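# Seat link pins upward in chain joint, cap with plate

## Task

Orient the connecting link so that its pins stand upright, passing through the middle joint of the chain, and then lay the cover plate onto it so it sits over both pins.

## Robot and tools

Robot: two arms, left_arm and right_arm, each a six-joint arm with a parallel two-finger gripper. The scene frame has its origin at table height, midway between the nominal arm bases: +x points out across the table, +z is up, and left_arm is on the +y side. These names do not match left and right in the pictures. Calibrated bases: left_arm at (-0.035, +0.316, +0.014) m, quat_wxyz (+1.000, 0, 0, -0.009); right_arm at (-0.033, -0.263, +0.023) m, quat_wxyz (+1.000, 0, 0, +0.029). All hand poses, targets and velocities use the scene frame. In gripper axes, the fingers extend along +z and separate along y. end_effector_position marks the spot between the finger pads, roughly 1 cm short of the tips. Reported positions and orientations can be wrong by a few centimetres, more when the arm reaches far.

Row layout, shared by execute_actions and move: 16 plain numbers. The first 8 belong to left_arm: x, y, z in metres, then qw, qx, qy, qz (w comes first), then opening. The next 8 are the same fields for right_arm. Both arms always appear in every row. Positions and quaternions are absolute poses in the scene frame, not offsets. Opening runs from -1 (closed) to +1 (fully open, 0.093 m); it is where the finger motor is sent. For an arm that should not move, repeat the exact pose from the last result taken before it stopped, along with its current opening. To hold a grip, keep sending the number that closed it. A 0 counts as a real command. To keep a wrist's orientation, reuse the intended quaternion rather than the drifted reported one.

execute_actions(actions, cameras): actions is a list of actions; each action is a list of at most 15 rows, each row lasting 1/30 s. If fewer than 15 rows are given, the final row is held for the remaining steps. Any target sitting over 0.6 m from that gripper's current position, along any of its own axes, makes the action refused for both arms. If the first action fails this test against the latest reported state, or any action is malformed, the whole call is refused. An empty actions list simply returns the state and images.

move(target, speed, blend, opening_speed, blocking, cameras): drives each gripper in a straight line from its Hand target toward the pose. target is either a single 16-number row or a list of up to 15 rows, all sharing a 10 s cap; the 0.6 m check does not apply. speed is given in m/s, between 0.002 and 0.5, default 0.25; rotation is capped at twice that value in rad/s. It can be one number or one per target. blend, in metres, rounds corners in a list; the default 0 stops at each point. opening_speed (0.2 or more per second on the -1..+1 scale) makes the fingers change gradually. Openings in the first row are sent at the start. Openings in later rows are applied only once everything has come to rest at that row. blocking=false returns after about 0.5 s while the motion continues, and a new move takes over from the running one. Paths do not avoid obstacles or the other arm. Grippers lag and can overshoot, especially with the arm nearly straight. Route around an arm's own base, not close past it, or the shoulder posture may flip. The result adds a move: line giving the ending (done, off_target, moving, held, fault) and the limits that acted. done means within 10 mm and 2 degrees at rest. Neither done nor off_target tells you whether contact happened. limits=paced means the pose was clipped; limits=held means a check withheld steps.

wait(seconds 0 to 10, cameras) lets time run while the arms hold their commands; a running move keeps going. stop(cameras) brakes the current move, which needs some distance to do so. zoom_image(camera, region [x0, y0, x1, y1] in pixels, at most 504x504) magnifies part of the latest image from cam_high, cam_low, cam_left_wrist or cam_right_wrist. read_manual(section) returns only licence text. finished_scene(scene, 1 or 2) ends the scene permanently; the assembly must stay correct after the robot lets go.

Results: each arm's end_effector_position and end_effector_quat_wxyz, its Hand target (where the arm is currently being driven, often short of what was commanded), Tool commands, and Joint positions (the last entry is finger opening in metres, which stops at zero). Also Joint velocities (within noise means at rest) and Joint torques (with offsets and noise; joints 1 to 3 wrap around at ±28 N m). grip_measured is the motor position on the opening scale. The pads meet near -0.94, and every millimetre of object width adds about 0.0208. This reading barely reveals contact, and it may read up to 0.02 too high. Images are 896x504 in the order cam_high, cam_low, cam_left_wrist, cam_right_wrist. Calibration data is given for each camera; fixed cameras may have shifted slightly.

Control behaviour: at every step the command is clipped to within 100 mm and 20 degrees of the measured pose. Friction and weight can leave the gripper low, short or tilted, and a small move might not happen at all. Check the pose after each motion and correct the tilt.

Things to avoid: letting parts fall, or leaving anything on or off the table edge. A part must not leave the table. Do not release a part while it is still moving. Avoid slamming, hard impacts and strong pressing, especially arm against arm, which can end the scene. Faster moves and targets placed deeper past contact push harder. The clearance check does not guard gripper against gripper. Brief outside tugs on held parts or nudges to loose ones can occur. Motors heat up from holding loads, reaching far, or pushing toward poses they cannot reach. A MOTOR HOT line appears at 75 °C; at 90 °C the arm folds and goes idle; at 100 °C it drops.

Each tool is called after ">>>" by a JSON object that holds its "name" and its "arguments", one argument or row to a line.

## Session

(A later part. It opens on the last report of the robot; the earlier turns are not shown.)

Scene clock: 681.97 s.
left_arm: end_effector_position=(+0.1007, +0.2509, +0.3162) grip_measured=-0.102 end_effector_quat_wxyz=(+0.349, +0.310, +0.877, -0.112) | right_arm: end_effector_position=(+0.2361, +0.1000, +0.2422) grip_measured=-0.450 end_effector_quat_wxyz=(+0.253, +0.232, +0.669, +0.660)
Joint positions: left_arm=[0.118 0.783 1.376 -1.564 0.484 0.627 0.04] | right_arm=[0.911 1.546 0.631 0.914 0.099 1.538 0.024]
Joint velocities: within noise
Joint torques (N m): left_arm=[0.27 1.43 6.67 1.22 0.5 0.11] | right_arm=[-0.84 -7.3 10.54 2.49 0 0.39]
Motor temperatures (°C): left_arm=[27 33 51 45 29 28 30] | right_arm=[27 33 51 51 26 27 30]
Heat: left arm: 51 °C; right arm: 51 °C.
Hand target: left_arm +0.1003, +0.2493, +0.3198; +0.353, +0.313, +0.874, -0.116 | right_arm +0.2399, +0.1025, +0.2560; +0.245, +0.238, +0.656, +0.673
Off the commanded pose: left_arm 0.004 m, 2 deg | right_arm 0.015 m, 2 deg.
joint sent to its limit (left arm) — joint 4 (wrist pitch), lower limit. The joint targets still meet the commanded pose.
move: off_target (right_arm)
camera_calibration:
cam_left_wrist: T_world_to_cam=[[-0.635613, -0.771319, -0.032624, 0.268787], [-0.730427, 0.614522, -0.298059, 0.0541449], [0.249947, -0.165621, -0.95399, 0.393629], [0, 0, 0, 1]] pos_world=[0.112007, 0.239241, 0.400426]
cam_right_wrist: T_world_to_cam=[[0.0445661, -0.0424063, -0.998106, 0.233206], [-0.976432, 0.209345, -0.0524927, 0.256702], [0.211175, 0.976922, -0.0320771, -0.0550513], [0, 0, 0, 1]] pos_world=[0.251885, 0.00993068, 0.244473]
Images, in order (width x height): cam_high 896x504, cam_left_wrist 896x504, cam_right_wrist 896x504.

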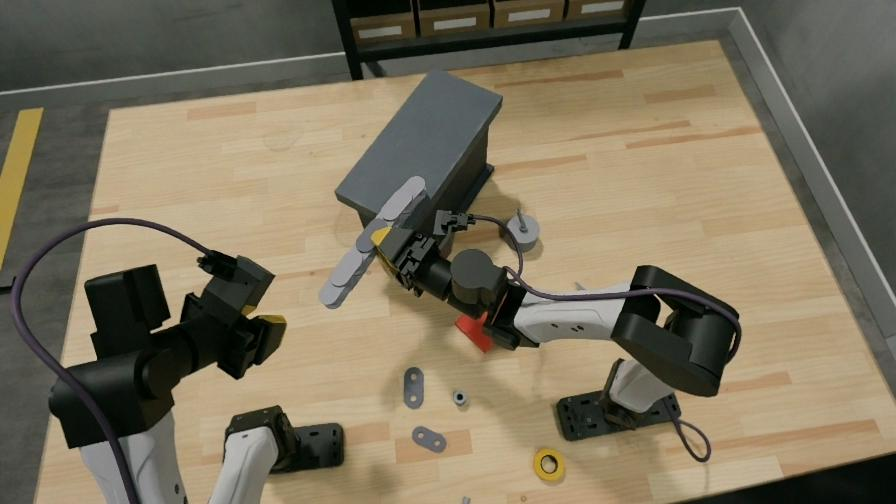

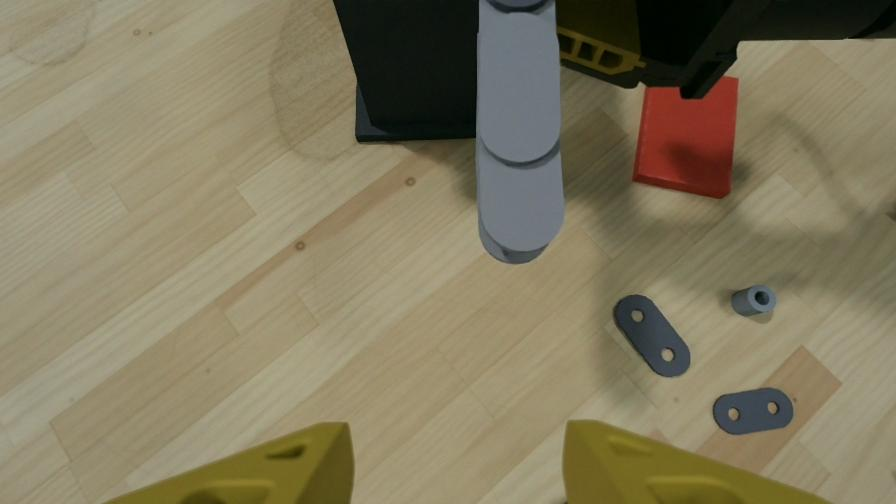

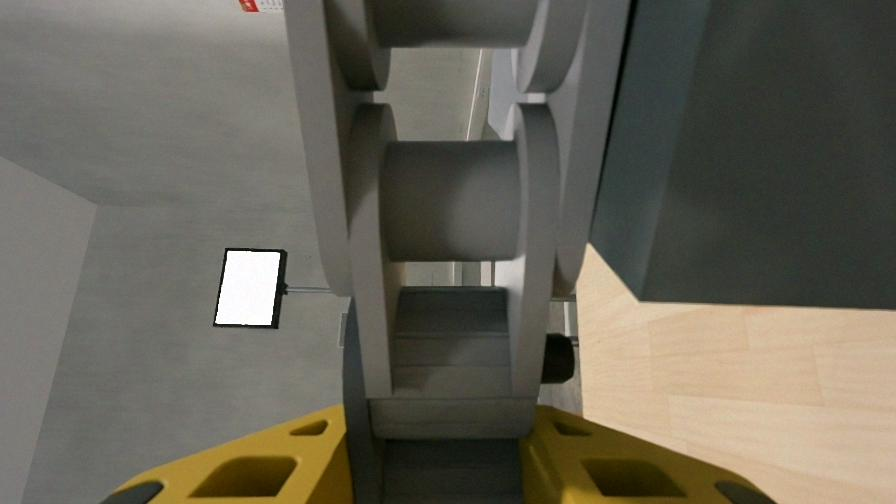

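>>> {"name": "move", "arguments": {
  "target": [
    [0.10,0.25,0.32,0.3483,0.3177,0.8728,-0.1267,-0.1,0.2400,0.1026,0.290,0.2450,0.2387,0.6557,0.6731,-0.65],
    [0.10,0.26,0.32,0.4,0.3,0.8660,-0.12,-0.1,0.175,0.035,0.325,0.2450,0.2387,0.6557,0.6731,-0.65]
  ],
  "blend": [0.01,0],
  "speed": [0.06,0.12]
}}

Scene clock: 694.90 s.
left_arm: end_effector_position=(+0.1018, +0.2609, +0.3205) grip_measured=-0.102 end_effector_quat_wxyz=(+0.396, +0.287, +0.867, -0.092) | right_arm: end_effector_position=(+0.1725, +0.0301, +0.2572) grip_measured=-0.450 end_effector_quat_wxyz=(+0.226, +0.249, +0.738, +0.585)
Joint positions: left_arm=[0.343 0.729 1.343 -1.566 0.606 0.766 0.04] | right_arm=[0.97 0.989 0.559 0.212 0.147 1.559 0.024]
Joint velocities: within noise
Joint torques (N m): left_arm=[0.28 0.99 4.86 1.25 0.57 0.08] | right_arm=[0.72 -7.27 11.03 4.56 0.25 0.22]
Motor temperatures (°C): left_arm=[27 32 50 43 29 28 29] | right_arm=[27 34 51 52 26 27 31]
Heat: left arm: 50 °C; right arm: 52 °C.
Hand target: left_arm +0.1005, +0.2591, +0.3198; +0.397, +0.289, +0.865, -0.097 | right_arm +0.1710, +0.0284, +0.3234; +0.242, +0.240, +0.659, +0.670
Off the commanded pose: left_arm 0.002 m, 3 deg | right_arm 0.068 m, 14 deg.
joint sent to its limit (left arm) — joint 4 (wrist pitch), lower limit. The joint targets are off in orientation, not in position.
move: off_target (left_arm, right_arm)
camera_calibration:
cam_left_wrist: T_world_to_cam=[[-0.584547, -0.807247, -0.081584, 0.297238], [-0.732345, 0.568229, -0.375216, 0.087079], [0.34925, -0.159584, -0.92334, 0.377533], [0, 0, 0, 1]] pos_world=[0.105668, 0.250712, 0.405515]
cam_right_wrist: T_world_to_cam=[[-0.0822218, -0.212158, -0.97377, 0.268786], [-0.978941, 0.200384, 0.0390002, 0.187241], [0.186854, 0.95647, -0.224166, 0.0814083], [0, 0, 0, 1]] pos_world=[0.190187, -0.0583596, 0.272683]

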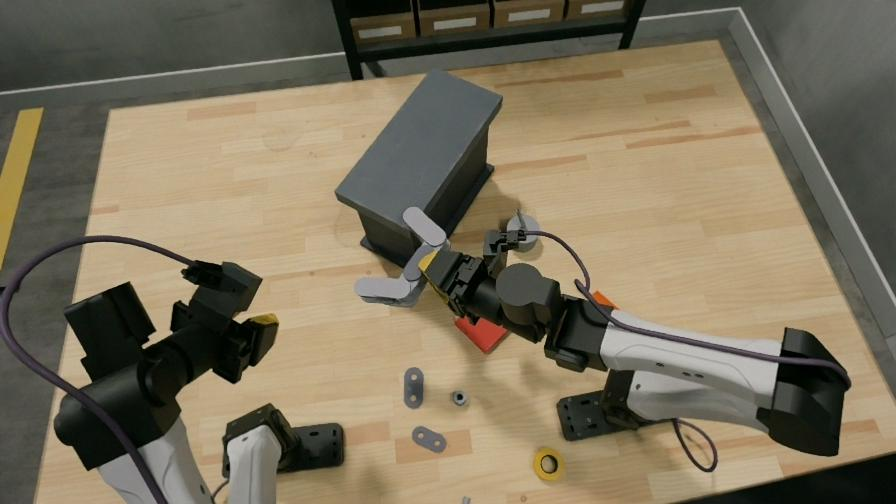

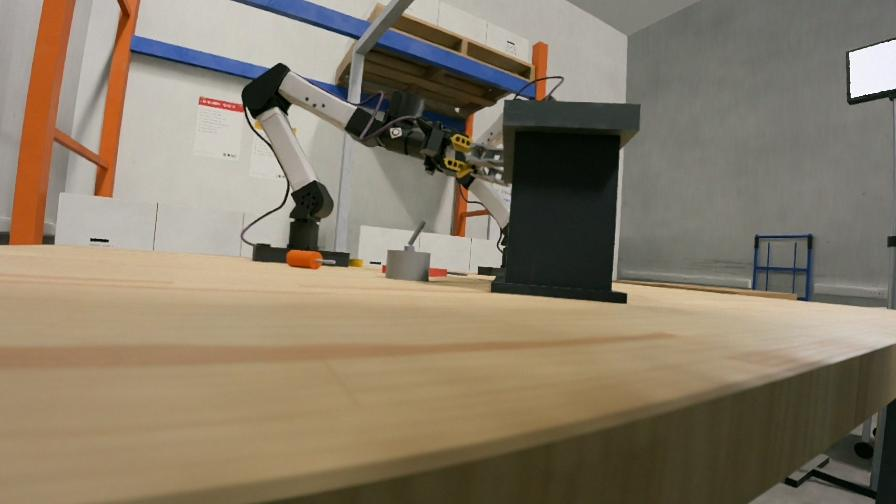

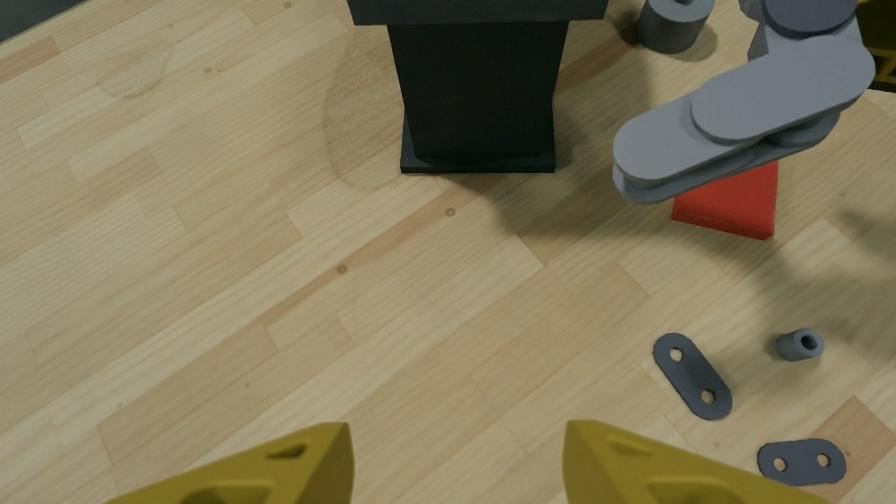

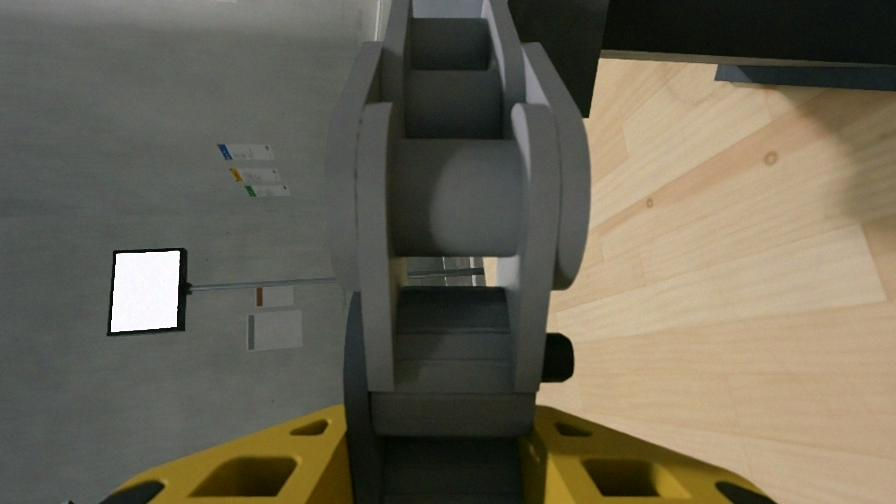

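>>> {"name": "zoom_image", "arguments": {
  "camera": "cam_high",
  "region": [320, 170, 520, 340]
}}

>>> {"name": "zoom_image", "arguments": {
  "camera": "cam_left_wrist",
  "region": [560, 0, 896, 260]
}}

>>> {"name": "zoom_image", "arguments": {
  "camera": "cam_low",
  "region": [380, 80, 640, 240]
}}

Scaled by 2.520 from the camera's 896x504 image, which has a finer 1280x720 frame.

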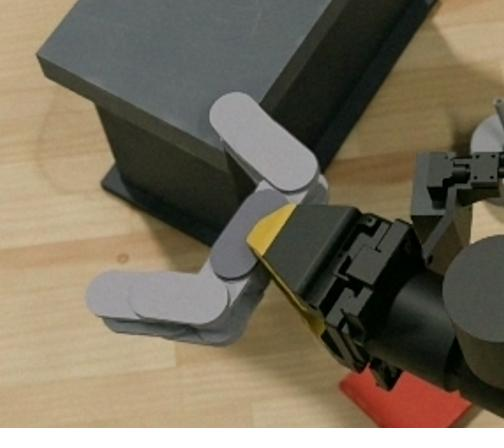

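Scaled by 1.500 from the camera's 896x504 image, which has a finer 1280x720 frame.

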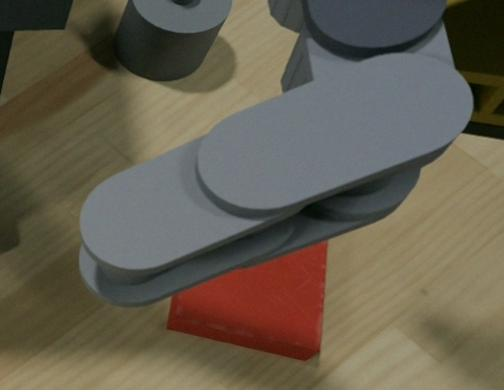

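Scaled by 1.938 from the camera's 896x504 image, which has a finer 1280x720 frame.

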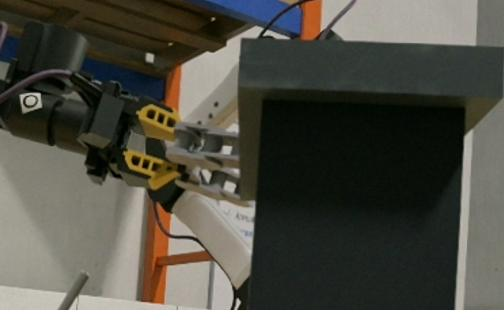

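>>> {"name": "wait", "arguments": {
  "seconds": 0.5
}}

Scene clock: 724.87 s.
left_arm: end_effector_position=(+0.1018, +0.2608, +0.3205) grip_measured=-0.102 end_effector_quat_wxyz=(+0.396, +0.288, +0.867, -0.092) | right_arm: end_effector_position=(+0.1725, +0.0300, +0.2572) grip_measured=-0.450 end_effector_quat_wxyz=(+0.226, +0.249, +0.738, +0.585)
Joint positions: left_arm=[0.343 0.729 1.343 -1.566 0.607 0.767 0.04] | right_arm=[0.97 0.988 0.559 0.211 0.148 1.559 0.024]
Joint velocities: within noise
Joint torques (N m): left_arm=[0.28 1.02 4.86 1.26 0.53 0.1] | right_arm=[0.55 -7.28 11.18 4.51 0.28 0.18]
Motor temperatures (°C): left_arm=[27 32 48 41 30 28 29] | right_arm=[27 35 52 61 26 27 31]
Heat: left arm: 48 °C; right arm: 61 °C.
Hand target: left_arm +0.1005, +0.2590, +0.3199; +0.397, +0.289, +0.865, -0.097 | right_arm +0.1710, +0.0284, +0.3235; +0.242, +0.240, +0.659, +0.670
Tool commands: left_gripper/opening=-0.1 right_gripper/opening=-0.65
Off the commanded pose: left_arm 0.002 m, 3 deg | right_arm 0.068 m, 14 deg.
wait: 0.50 s; at rest from the start
camera_calibration:
cam_left_wrist: T_world_to_cam=[[-0.585082, -0.806868, -0.0815066, 0.297078], [-0.731818, 0.56861, -0.375667, 0.0871529], [0.349459, -0.160148, -0.923164, 0.377642], [0, 0, 0, 1]] pos_world=[0.105625, 0.250625, 0.405579]
cam_right_wrist: T_world_to_cam=[[-0.082232, -0.212169, -0.973767, 0.268808], [-0.978869, 0.20075, 0.0389225, 0.187271], [0.187226, 0.956391, -0.224194, 0.0814529], [0, 0, 0, 1]] pos_world=[0.190169, -0.0584627, 0.272729]

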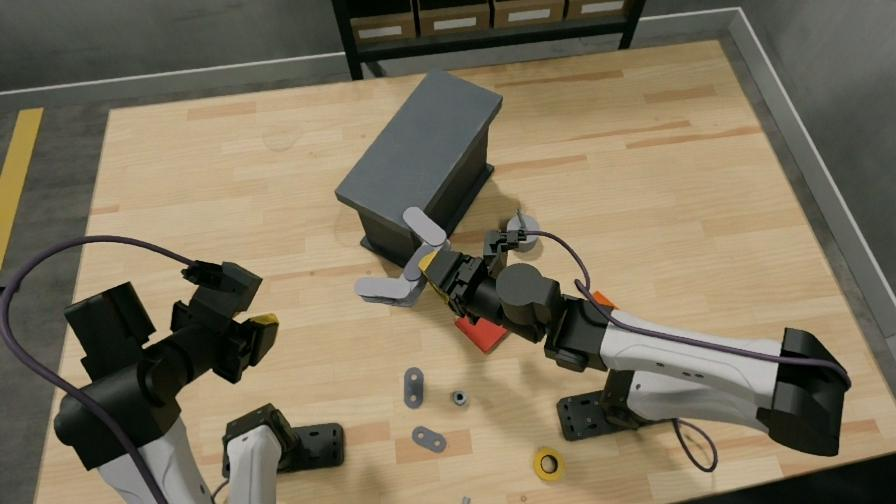

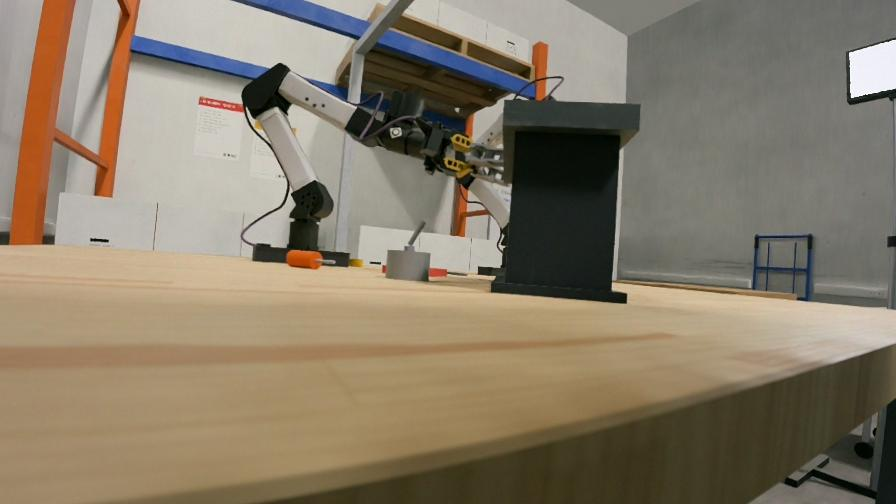

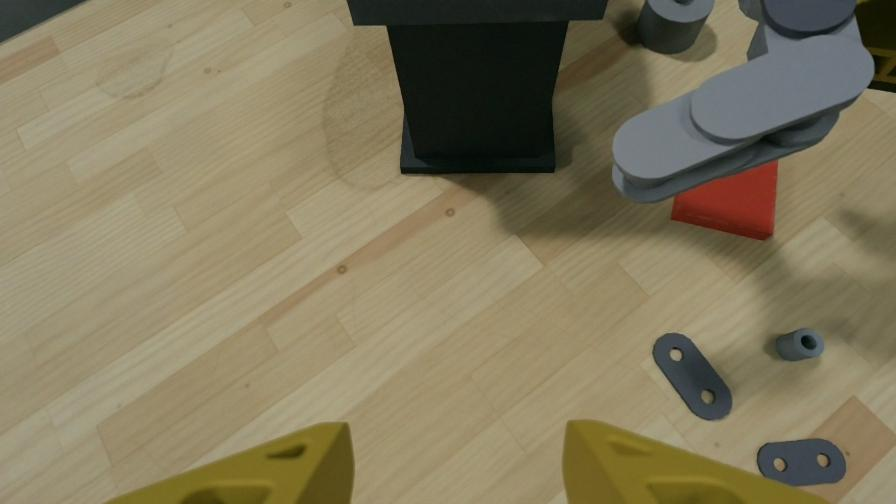

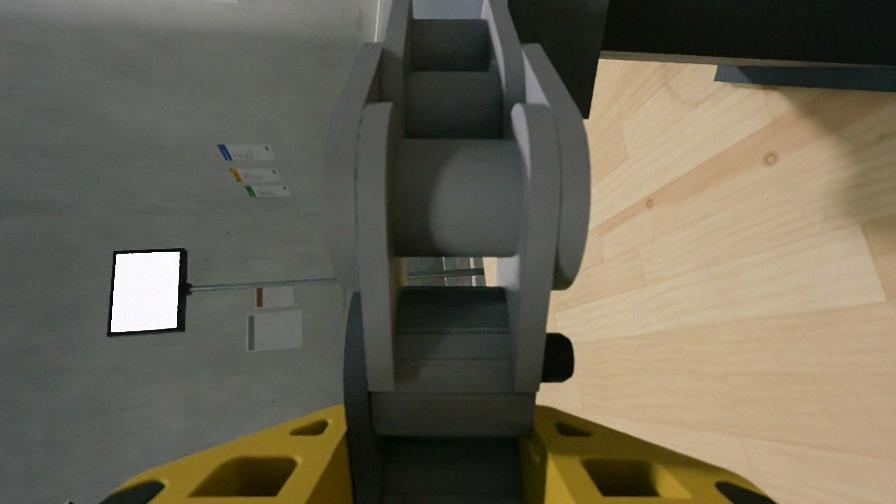

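>>> {"name": "move", "arguments": {
  "target": [
    [0.09,0.27,0.32,0.4,0.3,0.8560,-0.10,-0.1,0.165,0.025,0.340,0.2542,0.2288,0.6288,0.6983,-0.65],
    [0.09,0.27,0.32,0.4,0.3,0.8560,-0.10,-0.1,0.125,-0.02,0.335,0.2542,0.2288,0.6288,0.6983,-0.65]
  ],
  "blend": [0.01,0],
  "speed": [0.1,0.12]
}}

Scene clock: 779.33 s.
left_arm: end_effector_position=(+0.0923, +0.2680, +0.3186) grip_measured=-0.102 end_effector_quat_wxyz=(+0.395, +0.284, +0.872, -0.052) | right_arm: end_effector_position=(+0.1185, -0.0298, +0.2573) grip_measured=-0.450 end_effector_quat_wxyz=(+0.238, +0.232, +0.734, +0.592)
Joint positions: left_arm=[0.319 0.681 1.343 -1.566 0.519 0.747 0.04] | right_arm=[1.097 0.534 0.421 -0.08 0.269 1.547 0.024]
Joint velocities: within noise
Joint torques (N m): left_arm=[-0.98 1.48 6.02 1.33 0.25 -0.09] | right_arm=[0.62 -3.55 11.96 5.09 0.33 0.06]
Motor temperatures (°C): left_arm=[27 31 46 39 30 28 28] | right_arm=[27 36 53 71 26 27 32]
Heat: left arm: 46 °C; right arm: 71 °C.
Hand target: left_arm +0.0905, +0.2688, +0.3199; +0.395, +0.282, +0.873, -0.047 | right_arm +0.1172, -0.0345, +0.3318; +0.250, +0.231, +0.636, +0.693
Off the commanded pose: left_arm 0.003 m, 6 deg | right_arm 0.079 m, 17 deg.
joint sent to its limit (left arm) — joint 4 (wrist pitch), lower limit. The joint targets are off in orientation, not in position.
move: off_target (left_arm, right_arm)
camera_calibration:
cam_left_wrist: T_world_to_cam=[[-0.549538, -0.822238, -0.1481, 0.319279], [-0.748677, 0.563325, -0.349498, 0.0700015], [0.370799, -0.081183, -0.925158, 0.357796], [0, 0, 0, 1]] pos_world=[0.0951938, 0.252136, 0.402769]
cam_right_wrist: T_world_to_cam=[[-0.0384719, -0.209395, -0.977074, 0.247481], [-0.981872, 0.189534, -0.00195788, 0.156948], [0.185599, 0.959286, -0.212891, 0.146096], [0, 0, 0, 1]] pos_world=[0.136509, -0.118074, 0.273217]

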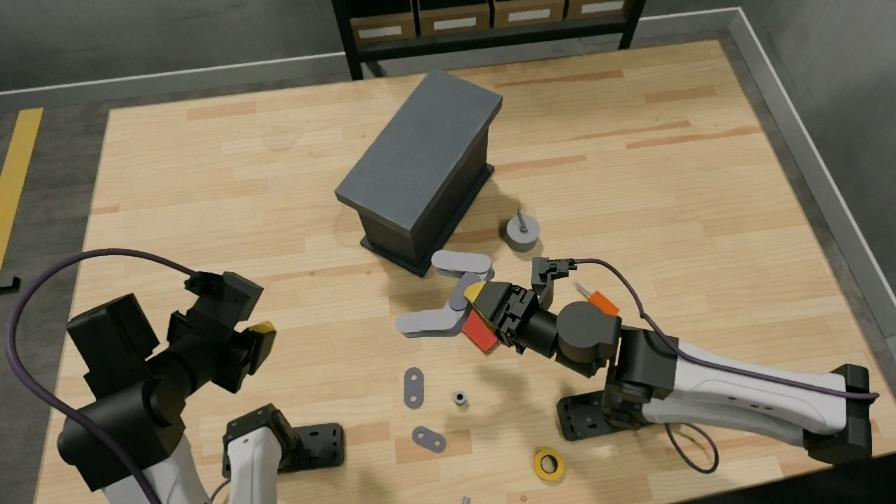

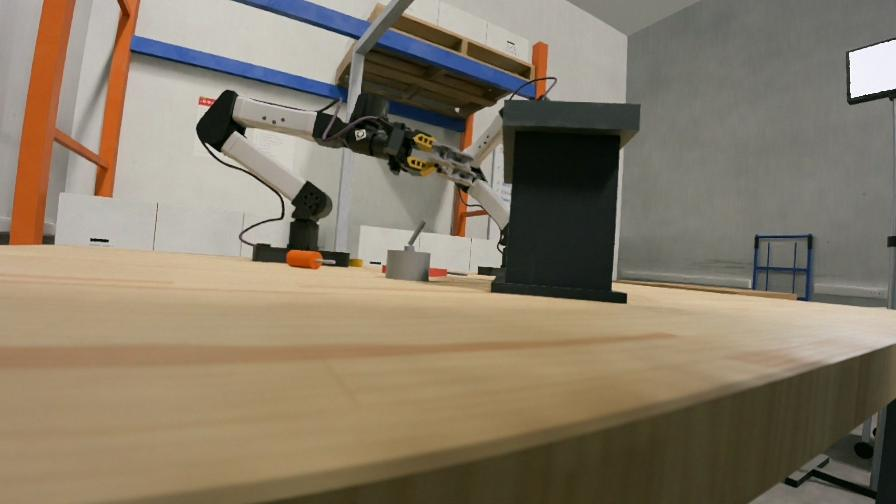

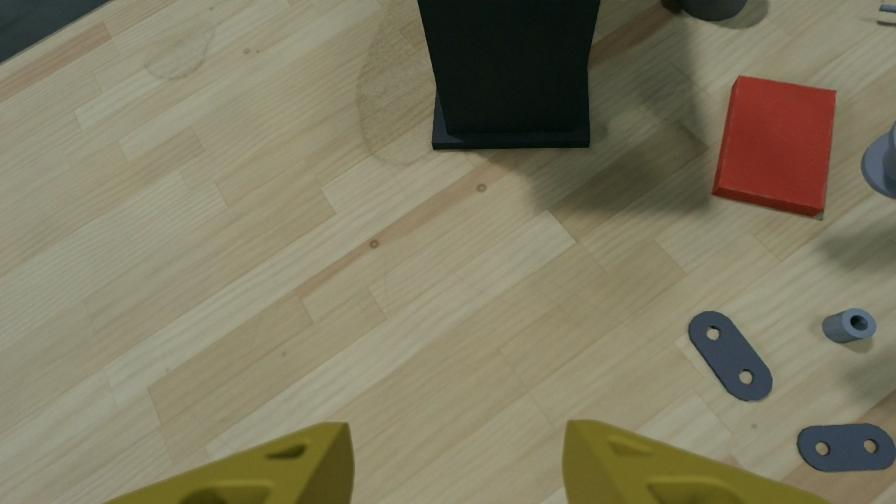

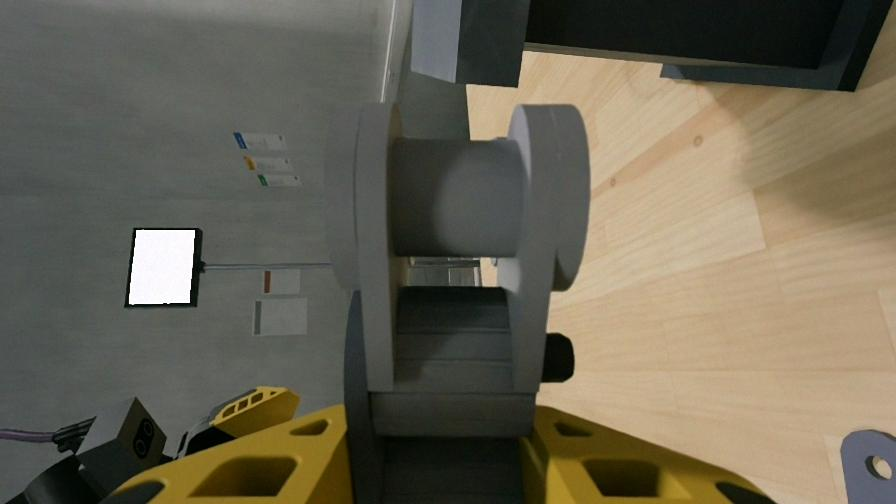

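>>> {"name": "move", "arguments": {
  "target": [0.09,0.27,0.32,0.4,0.3,0.8560,-0.10,-0.1,0.15,0.0,0.25,0.0298,0.3408,0.9362,0.0819,-0.65],
  "speed": 0.35
}}

Scene clock: 798.27 s.
left_arm: end_effector_position=(+0.0923, +0.2680, +0.3185) grip_measured=-0.102 end_effector_quat_wxyz=(+0.395, +0.284, +0.872, -0.052) | right_arm: end_effector_position=(+0.1430, -0.0086, +0.2289) grip_measured=-0.449 end_effector_quat_wxyz=(+0.023, +0.341, +0.939, +0.039)
Joint positions: left_arm=[0.318 0.681 1.343 -1.566 0.519 0.747 0.04] | right_arm=[0.921 1.671 1.718 -1.53 0.026 1.675 0.024]
Joint velocities: within noise
Joint torques (N m): left_arm=[-1.02 1.5 6.02 1.33 0.25 -0.07] | right_arm=[-0.84 -9.1 12.6 0.59 0.1 0.06]
Motor temperatures (°C): left_arm=[27 31 46 39 30 28 28] | right_arm=[27 33 58 75 26 27 32]
Heat: left arm: 46 °C; right arm: 75 °C. Fold the right arm in close to its base, or ease its load, before you think long.
Hand target: left_arm +0.0905, +0.2688, +0.3199; +0.395, +0.282, +0.873, -0.047 | right_arm +0.1493, -0.0010, +0.2500; +0.030, +0.341, +0.936, +0.082
Off the commanded pose: left_arm 0.003 m, 6 deg | right_arm 0.024 m, 5 deg.
MOTOR HOT: joint 4 (wrist pitch) of the right arm reports 75 °C; the controller's stop level is 90 °C. To cool a motor, set the load down, stop pushing, or move to a pose that needs little force.
joint sent to its limit (left arm) — joint 4 (wrist pitch), lower limit. The joint targets are off in orientation, not in position.
move: off_target (left_arm, right_arm)
camera_calibration:
cam_left_wrist: T_world_to_cam=[[-0.549474, -0.822296, -0.148014, 0.319257], [-0.748814, 0.563251, -0.349322, 0.0699514], [0.370615, -0.0811086, -0.925238, 0.357802], [0, 0, 0, 1]] pos_world=[0.0951973, 0.252144, 0.402742]
cam_right_wrist: T_world_to_cam=[[-0.616676, -0.782394, -0.0870038, 0.0990708], [-0.72479, 0.521162, 0.450634, 0.0394045], [-0.30723, 0.340955, -0.888459, 0.33499], [0, 0, 0, 1]] pos_world=[0.192573, -0.05724, 0.288487]

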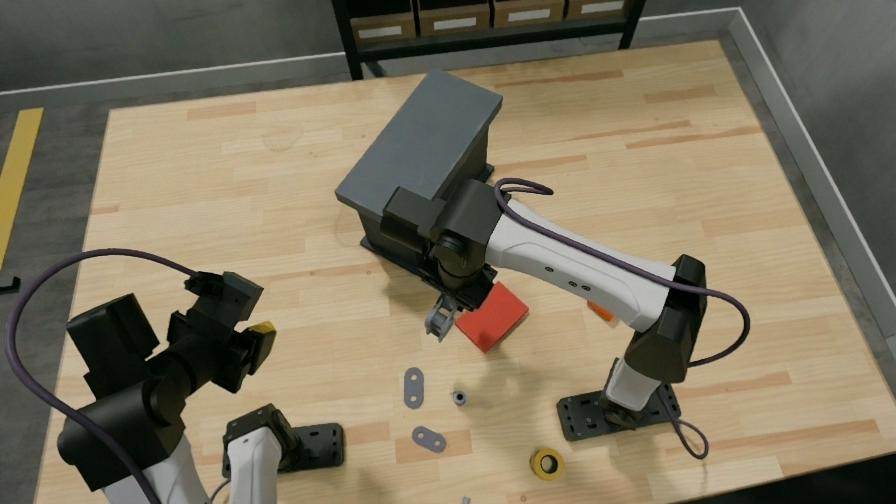

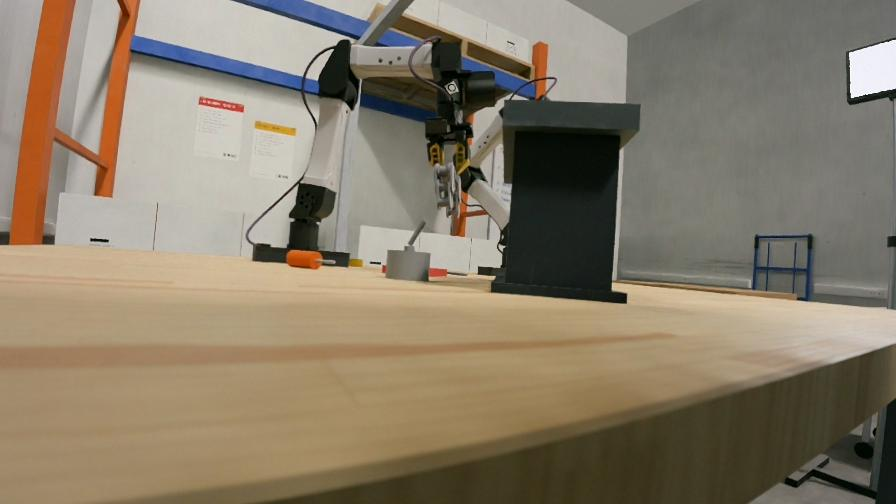

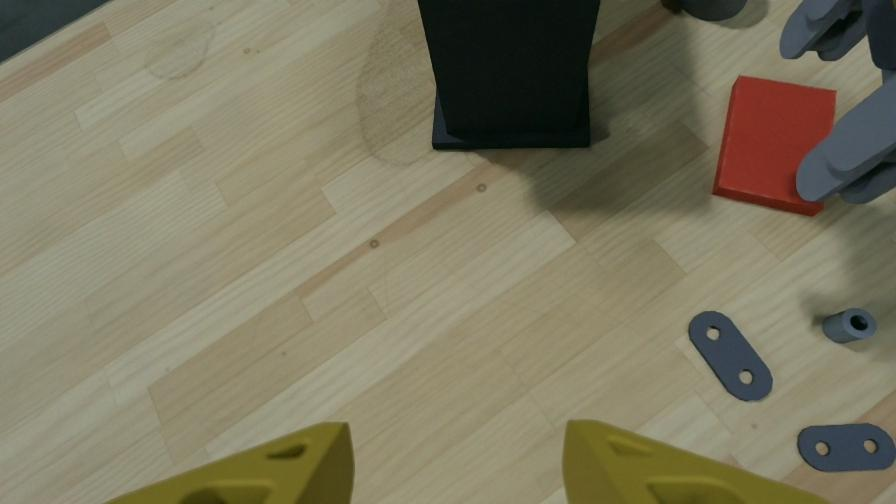

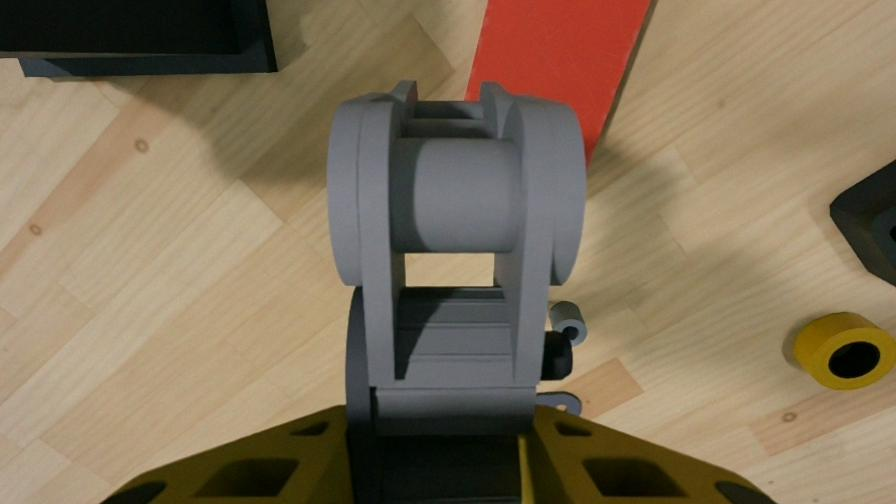

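>>> {"name": "move", "arguments": {
  "target": [
    [0.09,0.27,0.32,0.4,0.3,0.8560,-0.10,-0.1,0.15,0.0,0.26,0.0589,-0.0434,0.9953,0.0642,-0.65],
    [0.09,0.27,0.32,0.4,0.3,0.8560,-0.10,-0.1,0.15,0.0,0.26,0.0790,-0.4210,0.9029,0.0368,-0.65],
    [0.09,0.27,0.32,0.4,0.3,0.8560,-0.10,-0.1,0.15,0.0,0.26,0.0871,-0.7345,0.6731,0.0038,-0.65],
    [0.09,0.27,0.32,0.4,0.3,0.8560,-0.10,-0.1,0.15,0.0,0.26,0.0819,-0.9362,0.3408,-0.0298,-0.65]
  ],
  "blend": 0.02,
  "speed": 0.3
}}

Scene clock: 824.00 s.
left_arm: end_effector_position=(+0.0923, +0.2680, +0.3185) grip_measured=-0.102 end_effector_quat_wxyz=(+0.395, +0.284, +0.872, -0.052) | right_arm: end_effector_position=(+0.1422, -0.0087, +0.2411) grip_measured=-0.449 end_effector_quat_wxyz=(-0.043, +0.939, -0.342, +0.022)
Joint positions: left_arm=[0.318 0.681 1.343 -1.566 0.519 0.747 0.04] | right_arm=[0.921 1.679 1.777 -1.575 0.022 -1.465 0.024]
Joint velocities: within noise
Joint torques (N m): left_arm=[-1.02 1.51 6.11 1.31 0.25 -0.08] | right_arm=[-0.8 -8.4 12.77 0.59 -0.03 0.05]
Motor temperatures (°C): left_arm=[27 31 46 39 29 28 28] | right_arm=[27 36 58 61 26 27 32]
Heat: left arm: 46 °C; right arm: 61 °C.
Hand target: left_arm +0.0905, +0.2688, +0.3199; +0.395, +0.282, +0.873, -0.047 | right_arm +0.1493, -0.0009, +0.2601; -0.082, +0.936, -0.341, +0.030
Off the commanded pose: left_arm 0.003 m, 6 deg | right_arm 0.022 m, 5 deg.
MOTOR HOT: cleared for the motors of the right arm.
joint sent to its limit (left arm) — joint 4 (wrist pitch), lower limit. The joint targets are off in orientation, not in position.
move: off_target (left_arm, right_arm)
camera_calibration:
cam_left_wrist: T_world_to_cam=[[-0.549474, -0.822296, -0.148014, 0.319257], [-0.748814, 0.563251, -0.349322, 0.0699514], [0.370615, -0.0811086, -0.925238, 0.357802], [0, 0, 0, 1]] pos_world=[0.0951973, 0.252144, 0.402742]
cam_right_wrist: T_world_to_cam=[[0.617087, 0.780892, 0.0970132, -0.10658], [0.658337, -0.579866, 0.479946, -0.179949], [0.43104, -0.232301, -0.871918, 0.231608], [0, 0, 0, 1]] pos_world=[0.084404, 0.0326834, 0.298648]

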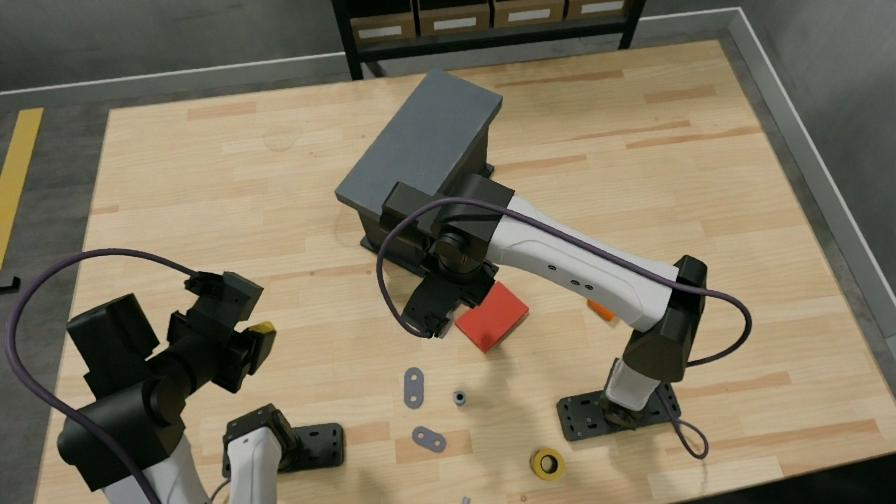

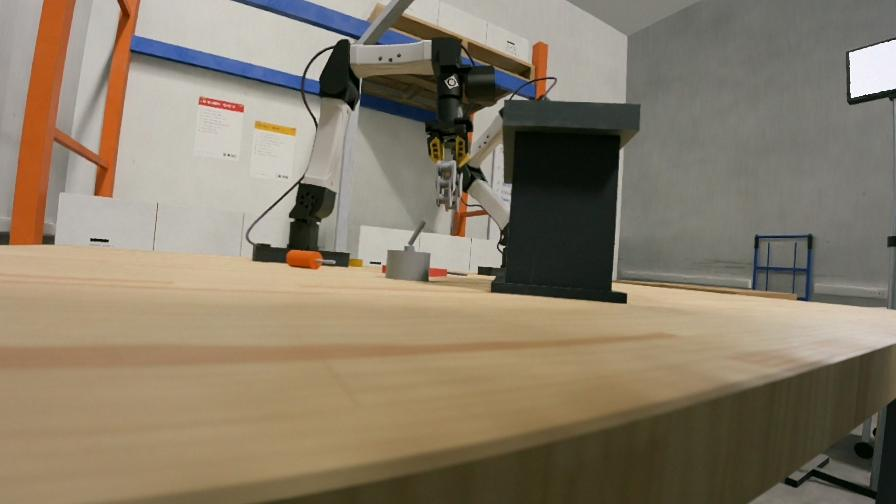

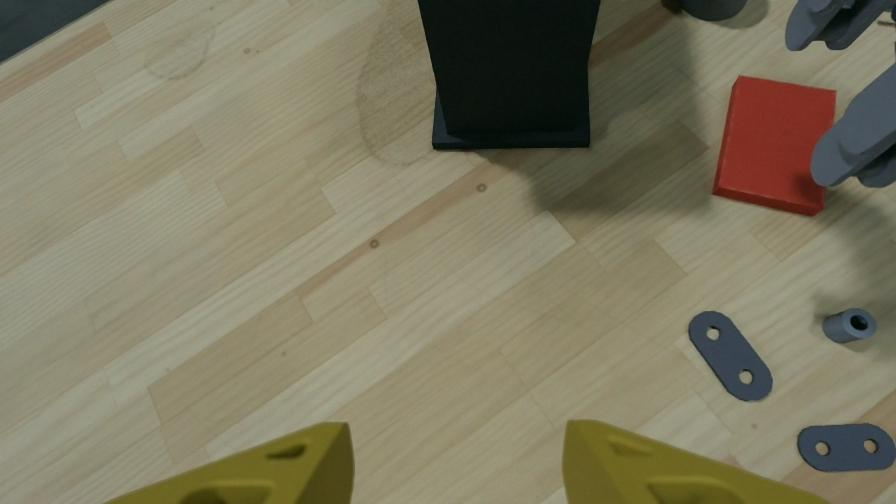

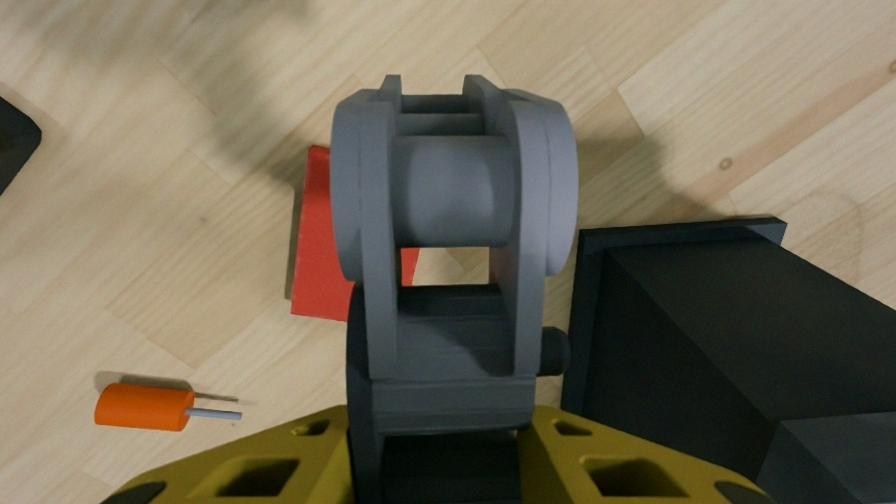

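>>> {"name": "move", "arguments": {
  "target": [0.09,0.27,0.32,0.4,0.3,0.8560,-0.10,-0.1,0.275,-0.03,0.34,0.5424,-0.7746,0.2667,-0.1867,-0.65],
  "speed": 0.25
}}

Scene clock: 866.53 s.
left_arm: end_effector_position=(+0.0923, +0.2680, +0.3185) grip_measured=-0.102 end_effector_quat_wxyz=(+0.395, +0.284, +0.872, -0.052) | right_arm: end_effector_position=(+0.2774, -0.0278, +0.3418) grip_measured=-0.648 end_effector_quat_wxyz=(-0.540, +0.776, -0.265, +0.190)
Joint positions: left_arm=[0.318 0.681 1.343 -1.566 0.519 0.747 0.04] | right_arm=[0.423 1.196 1.136 -0.322 -0.394 -1.734 0.014]
Joint velocities: within noise
Joint torques (N m): left_arm=[-1.05 1.54 6.08 1.32 0.24 -0.09] | right_arm=[-0.73 -5.64 7.28 2.45 -0.14 0.27]
Motor temperatures (°C): left_arm=[27 31 46 38 29 28 28] | right_arm=[27 39 57 56 26 27 33]
Heat: left arm: 46 °C; right arm: 57 °C.
Hand target: left_arm +0.0905, +0.2688, +0.3199; +0.395, +0.282, +0.873, -0.047 | right_arm +0.2750, -0.0300, +0.3400; -0.542, +0.775, -0.267, +0.187
Off the commanded pose: left_arm 0.003 m, 6 deg | right_arm 0.004 m, 1 deg.
joint sent to its limit (left arm) — joint 4 (wrist pitch), lower limit. The joint targets are off in orientation, not in position.
move: off_target (left_arm)
camera_calibration:
cam_left_wrist: T_world_to_cam=[[-0.549474, -0.822296, -0.148014, 0.319257], [-0.748814, 0.563251, -0.349322, 0.0699514], [0.370615, -0.0811086, -0.925238, 0.357802], [0, 0, 0, 1]] pos_world=[0.0951973, 0.252144, 0.402742]
cam_right_wrist: T_world_to_cam=[[0.181079, 0.291731, 0.939204, -0.365393], [0.427445, -0.883419, 0.191992, -0.174305], [0.885721, 0.366693, -0.284667, -0.0534941], [0, 0, 0, 1]] pos_world=[0.188051, -0.0277722, 0.361415]

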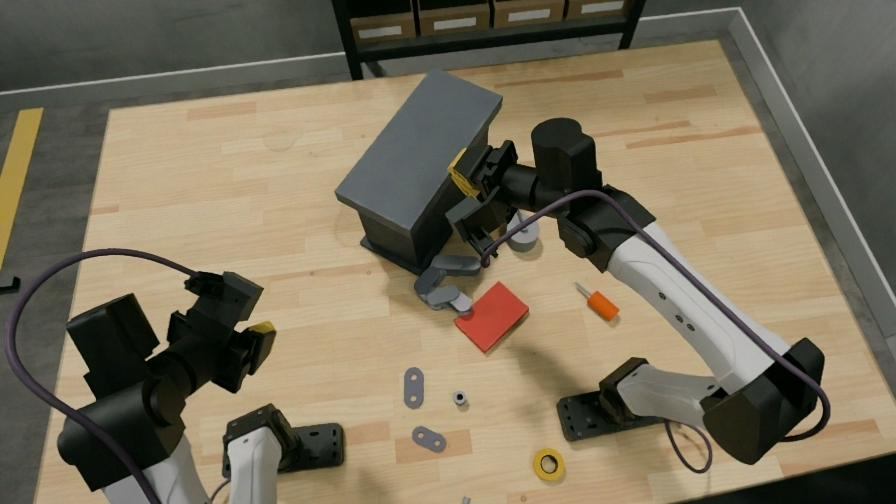

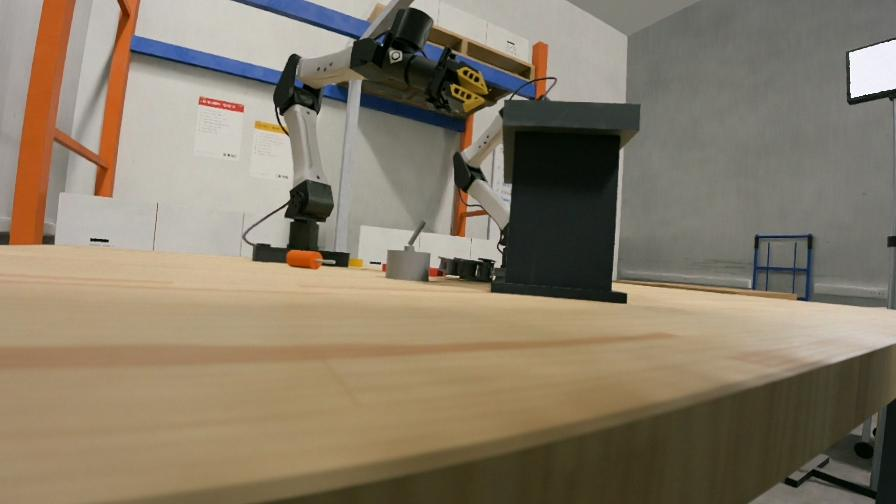

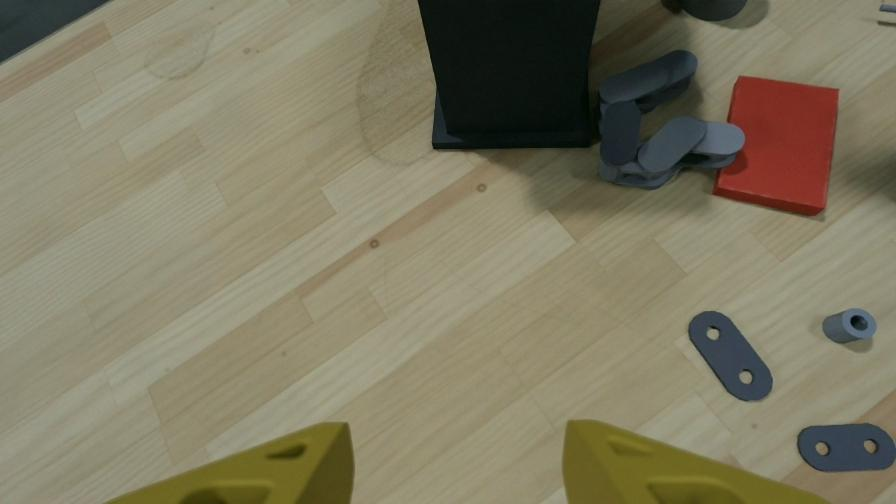

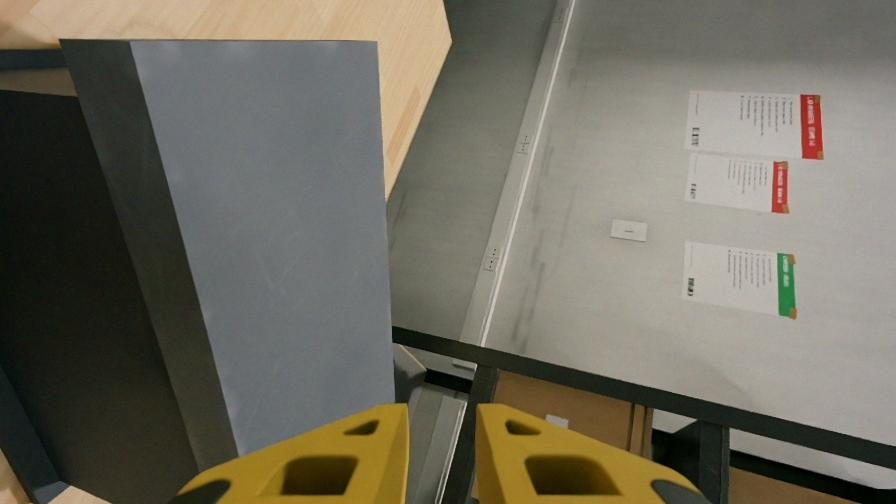

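>>> {"name": "zoom_image", "arguments": {
  "camera": "cam_left_wrist",
  "region": [560, 20, 800, 230]
}}

>>> {"name": "zoom_image", "arguments": {
  "camera": "cam_high",
  "region": [380, 220, 520, 340]
}}

>>> {"name": "zoom_image", "arguments": {
  "camera": "cam_low",
  "region": [370, 220, 530, 310]
}}

Scaled by 2.100 from the camera's 896x504 image, which has a finer 1280x720 frame.

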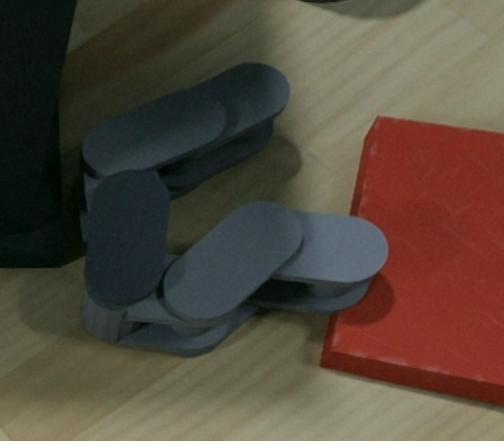

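Scaled by 3.600 from the camera's 896x504 image, which has a finer 1280x720 frame.

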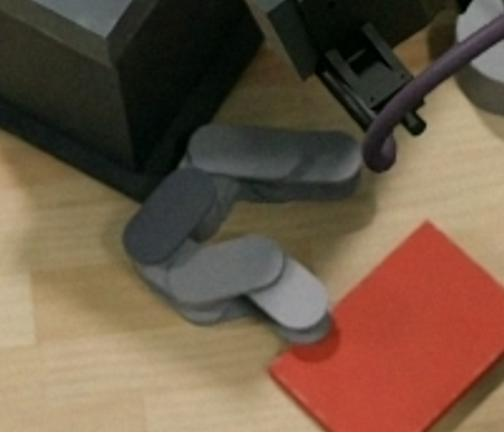

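Scaled by 3.150 from the camera's 896x504 image, which has a finer 1280x720 frame.

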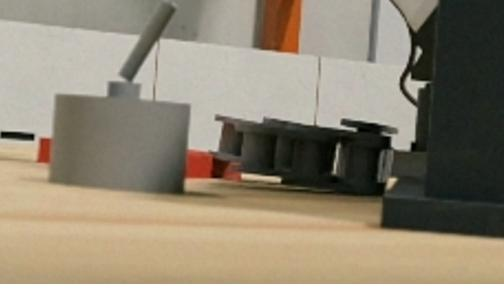

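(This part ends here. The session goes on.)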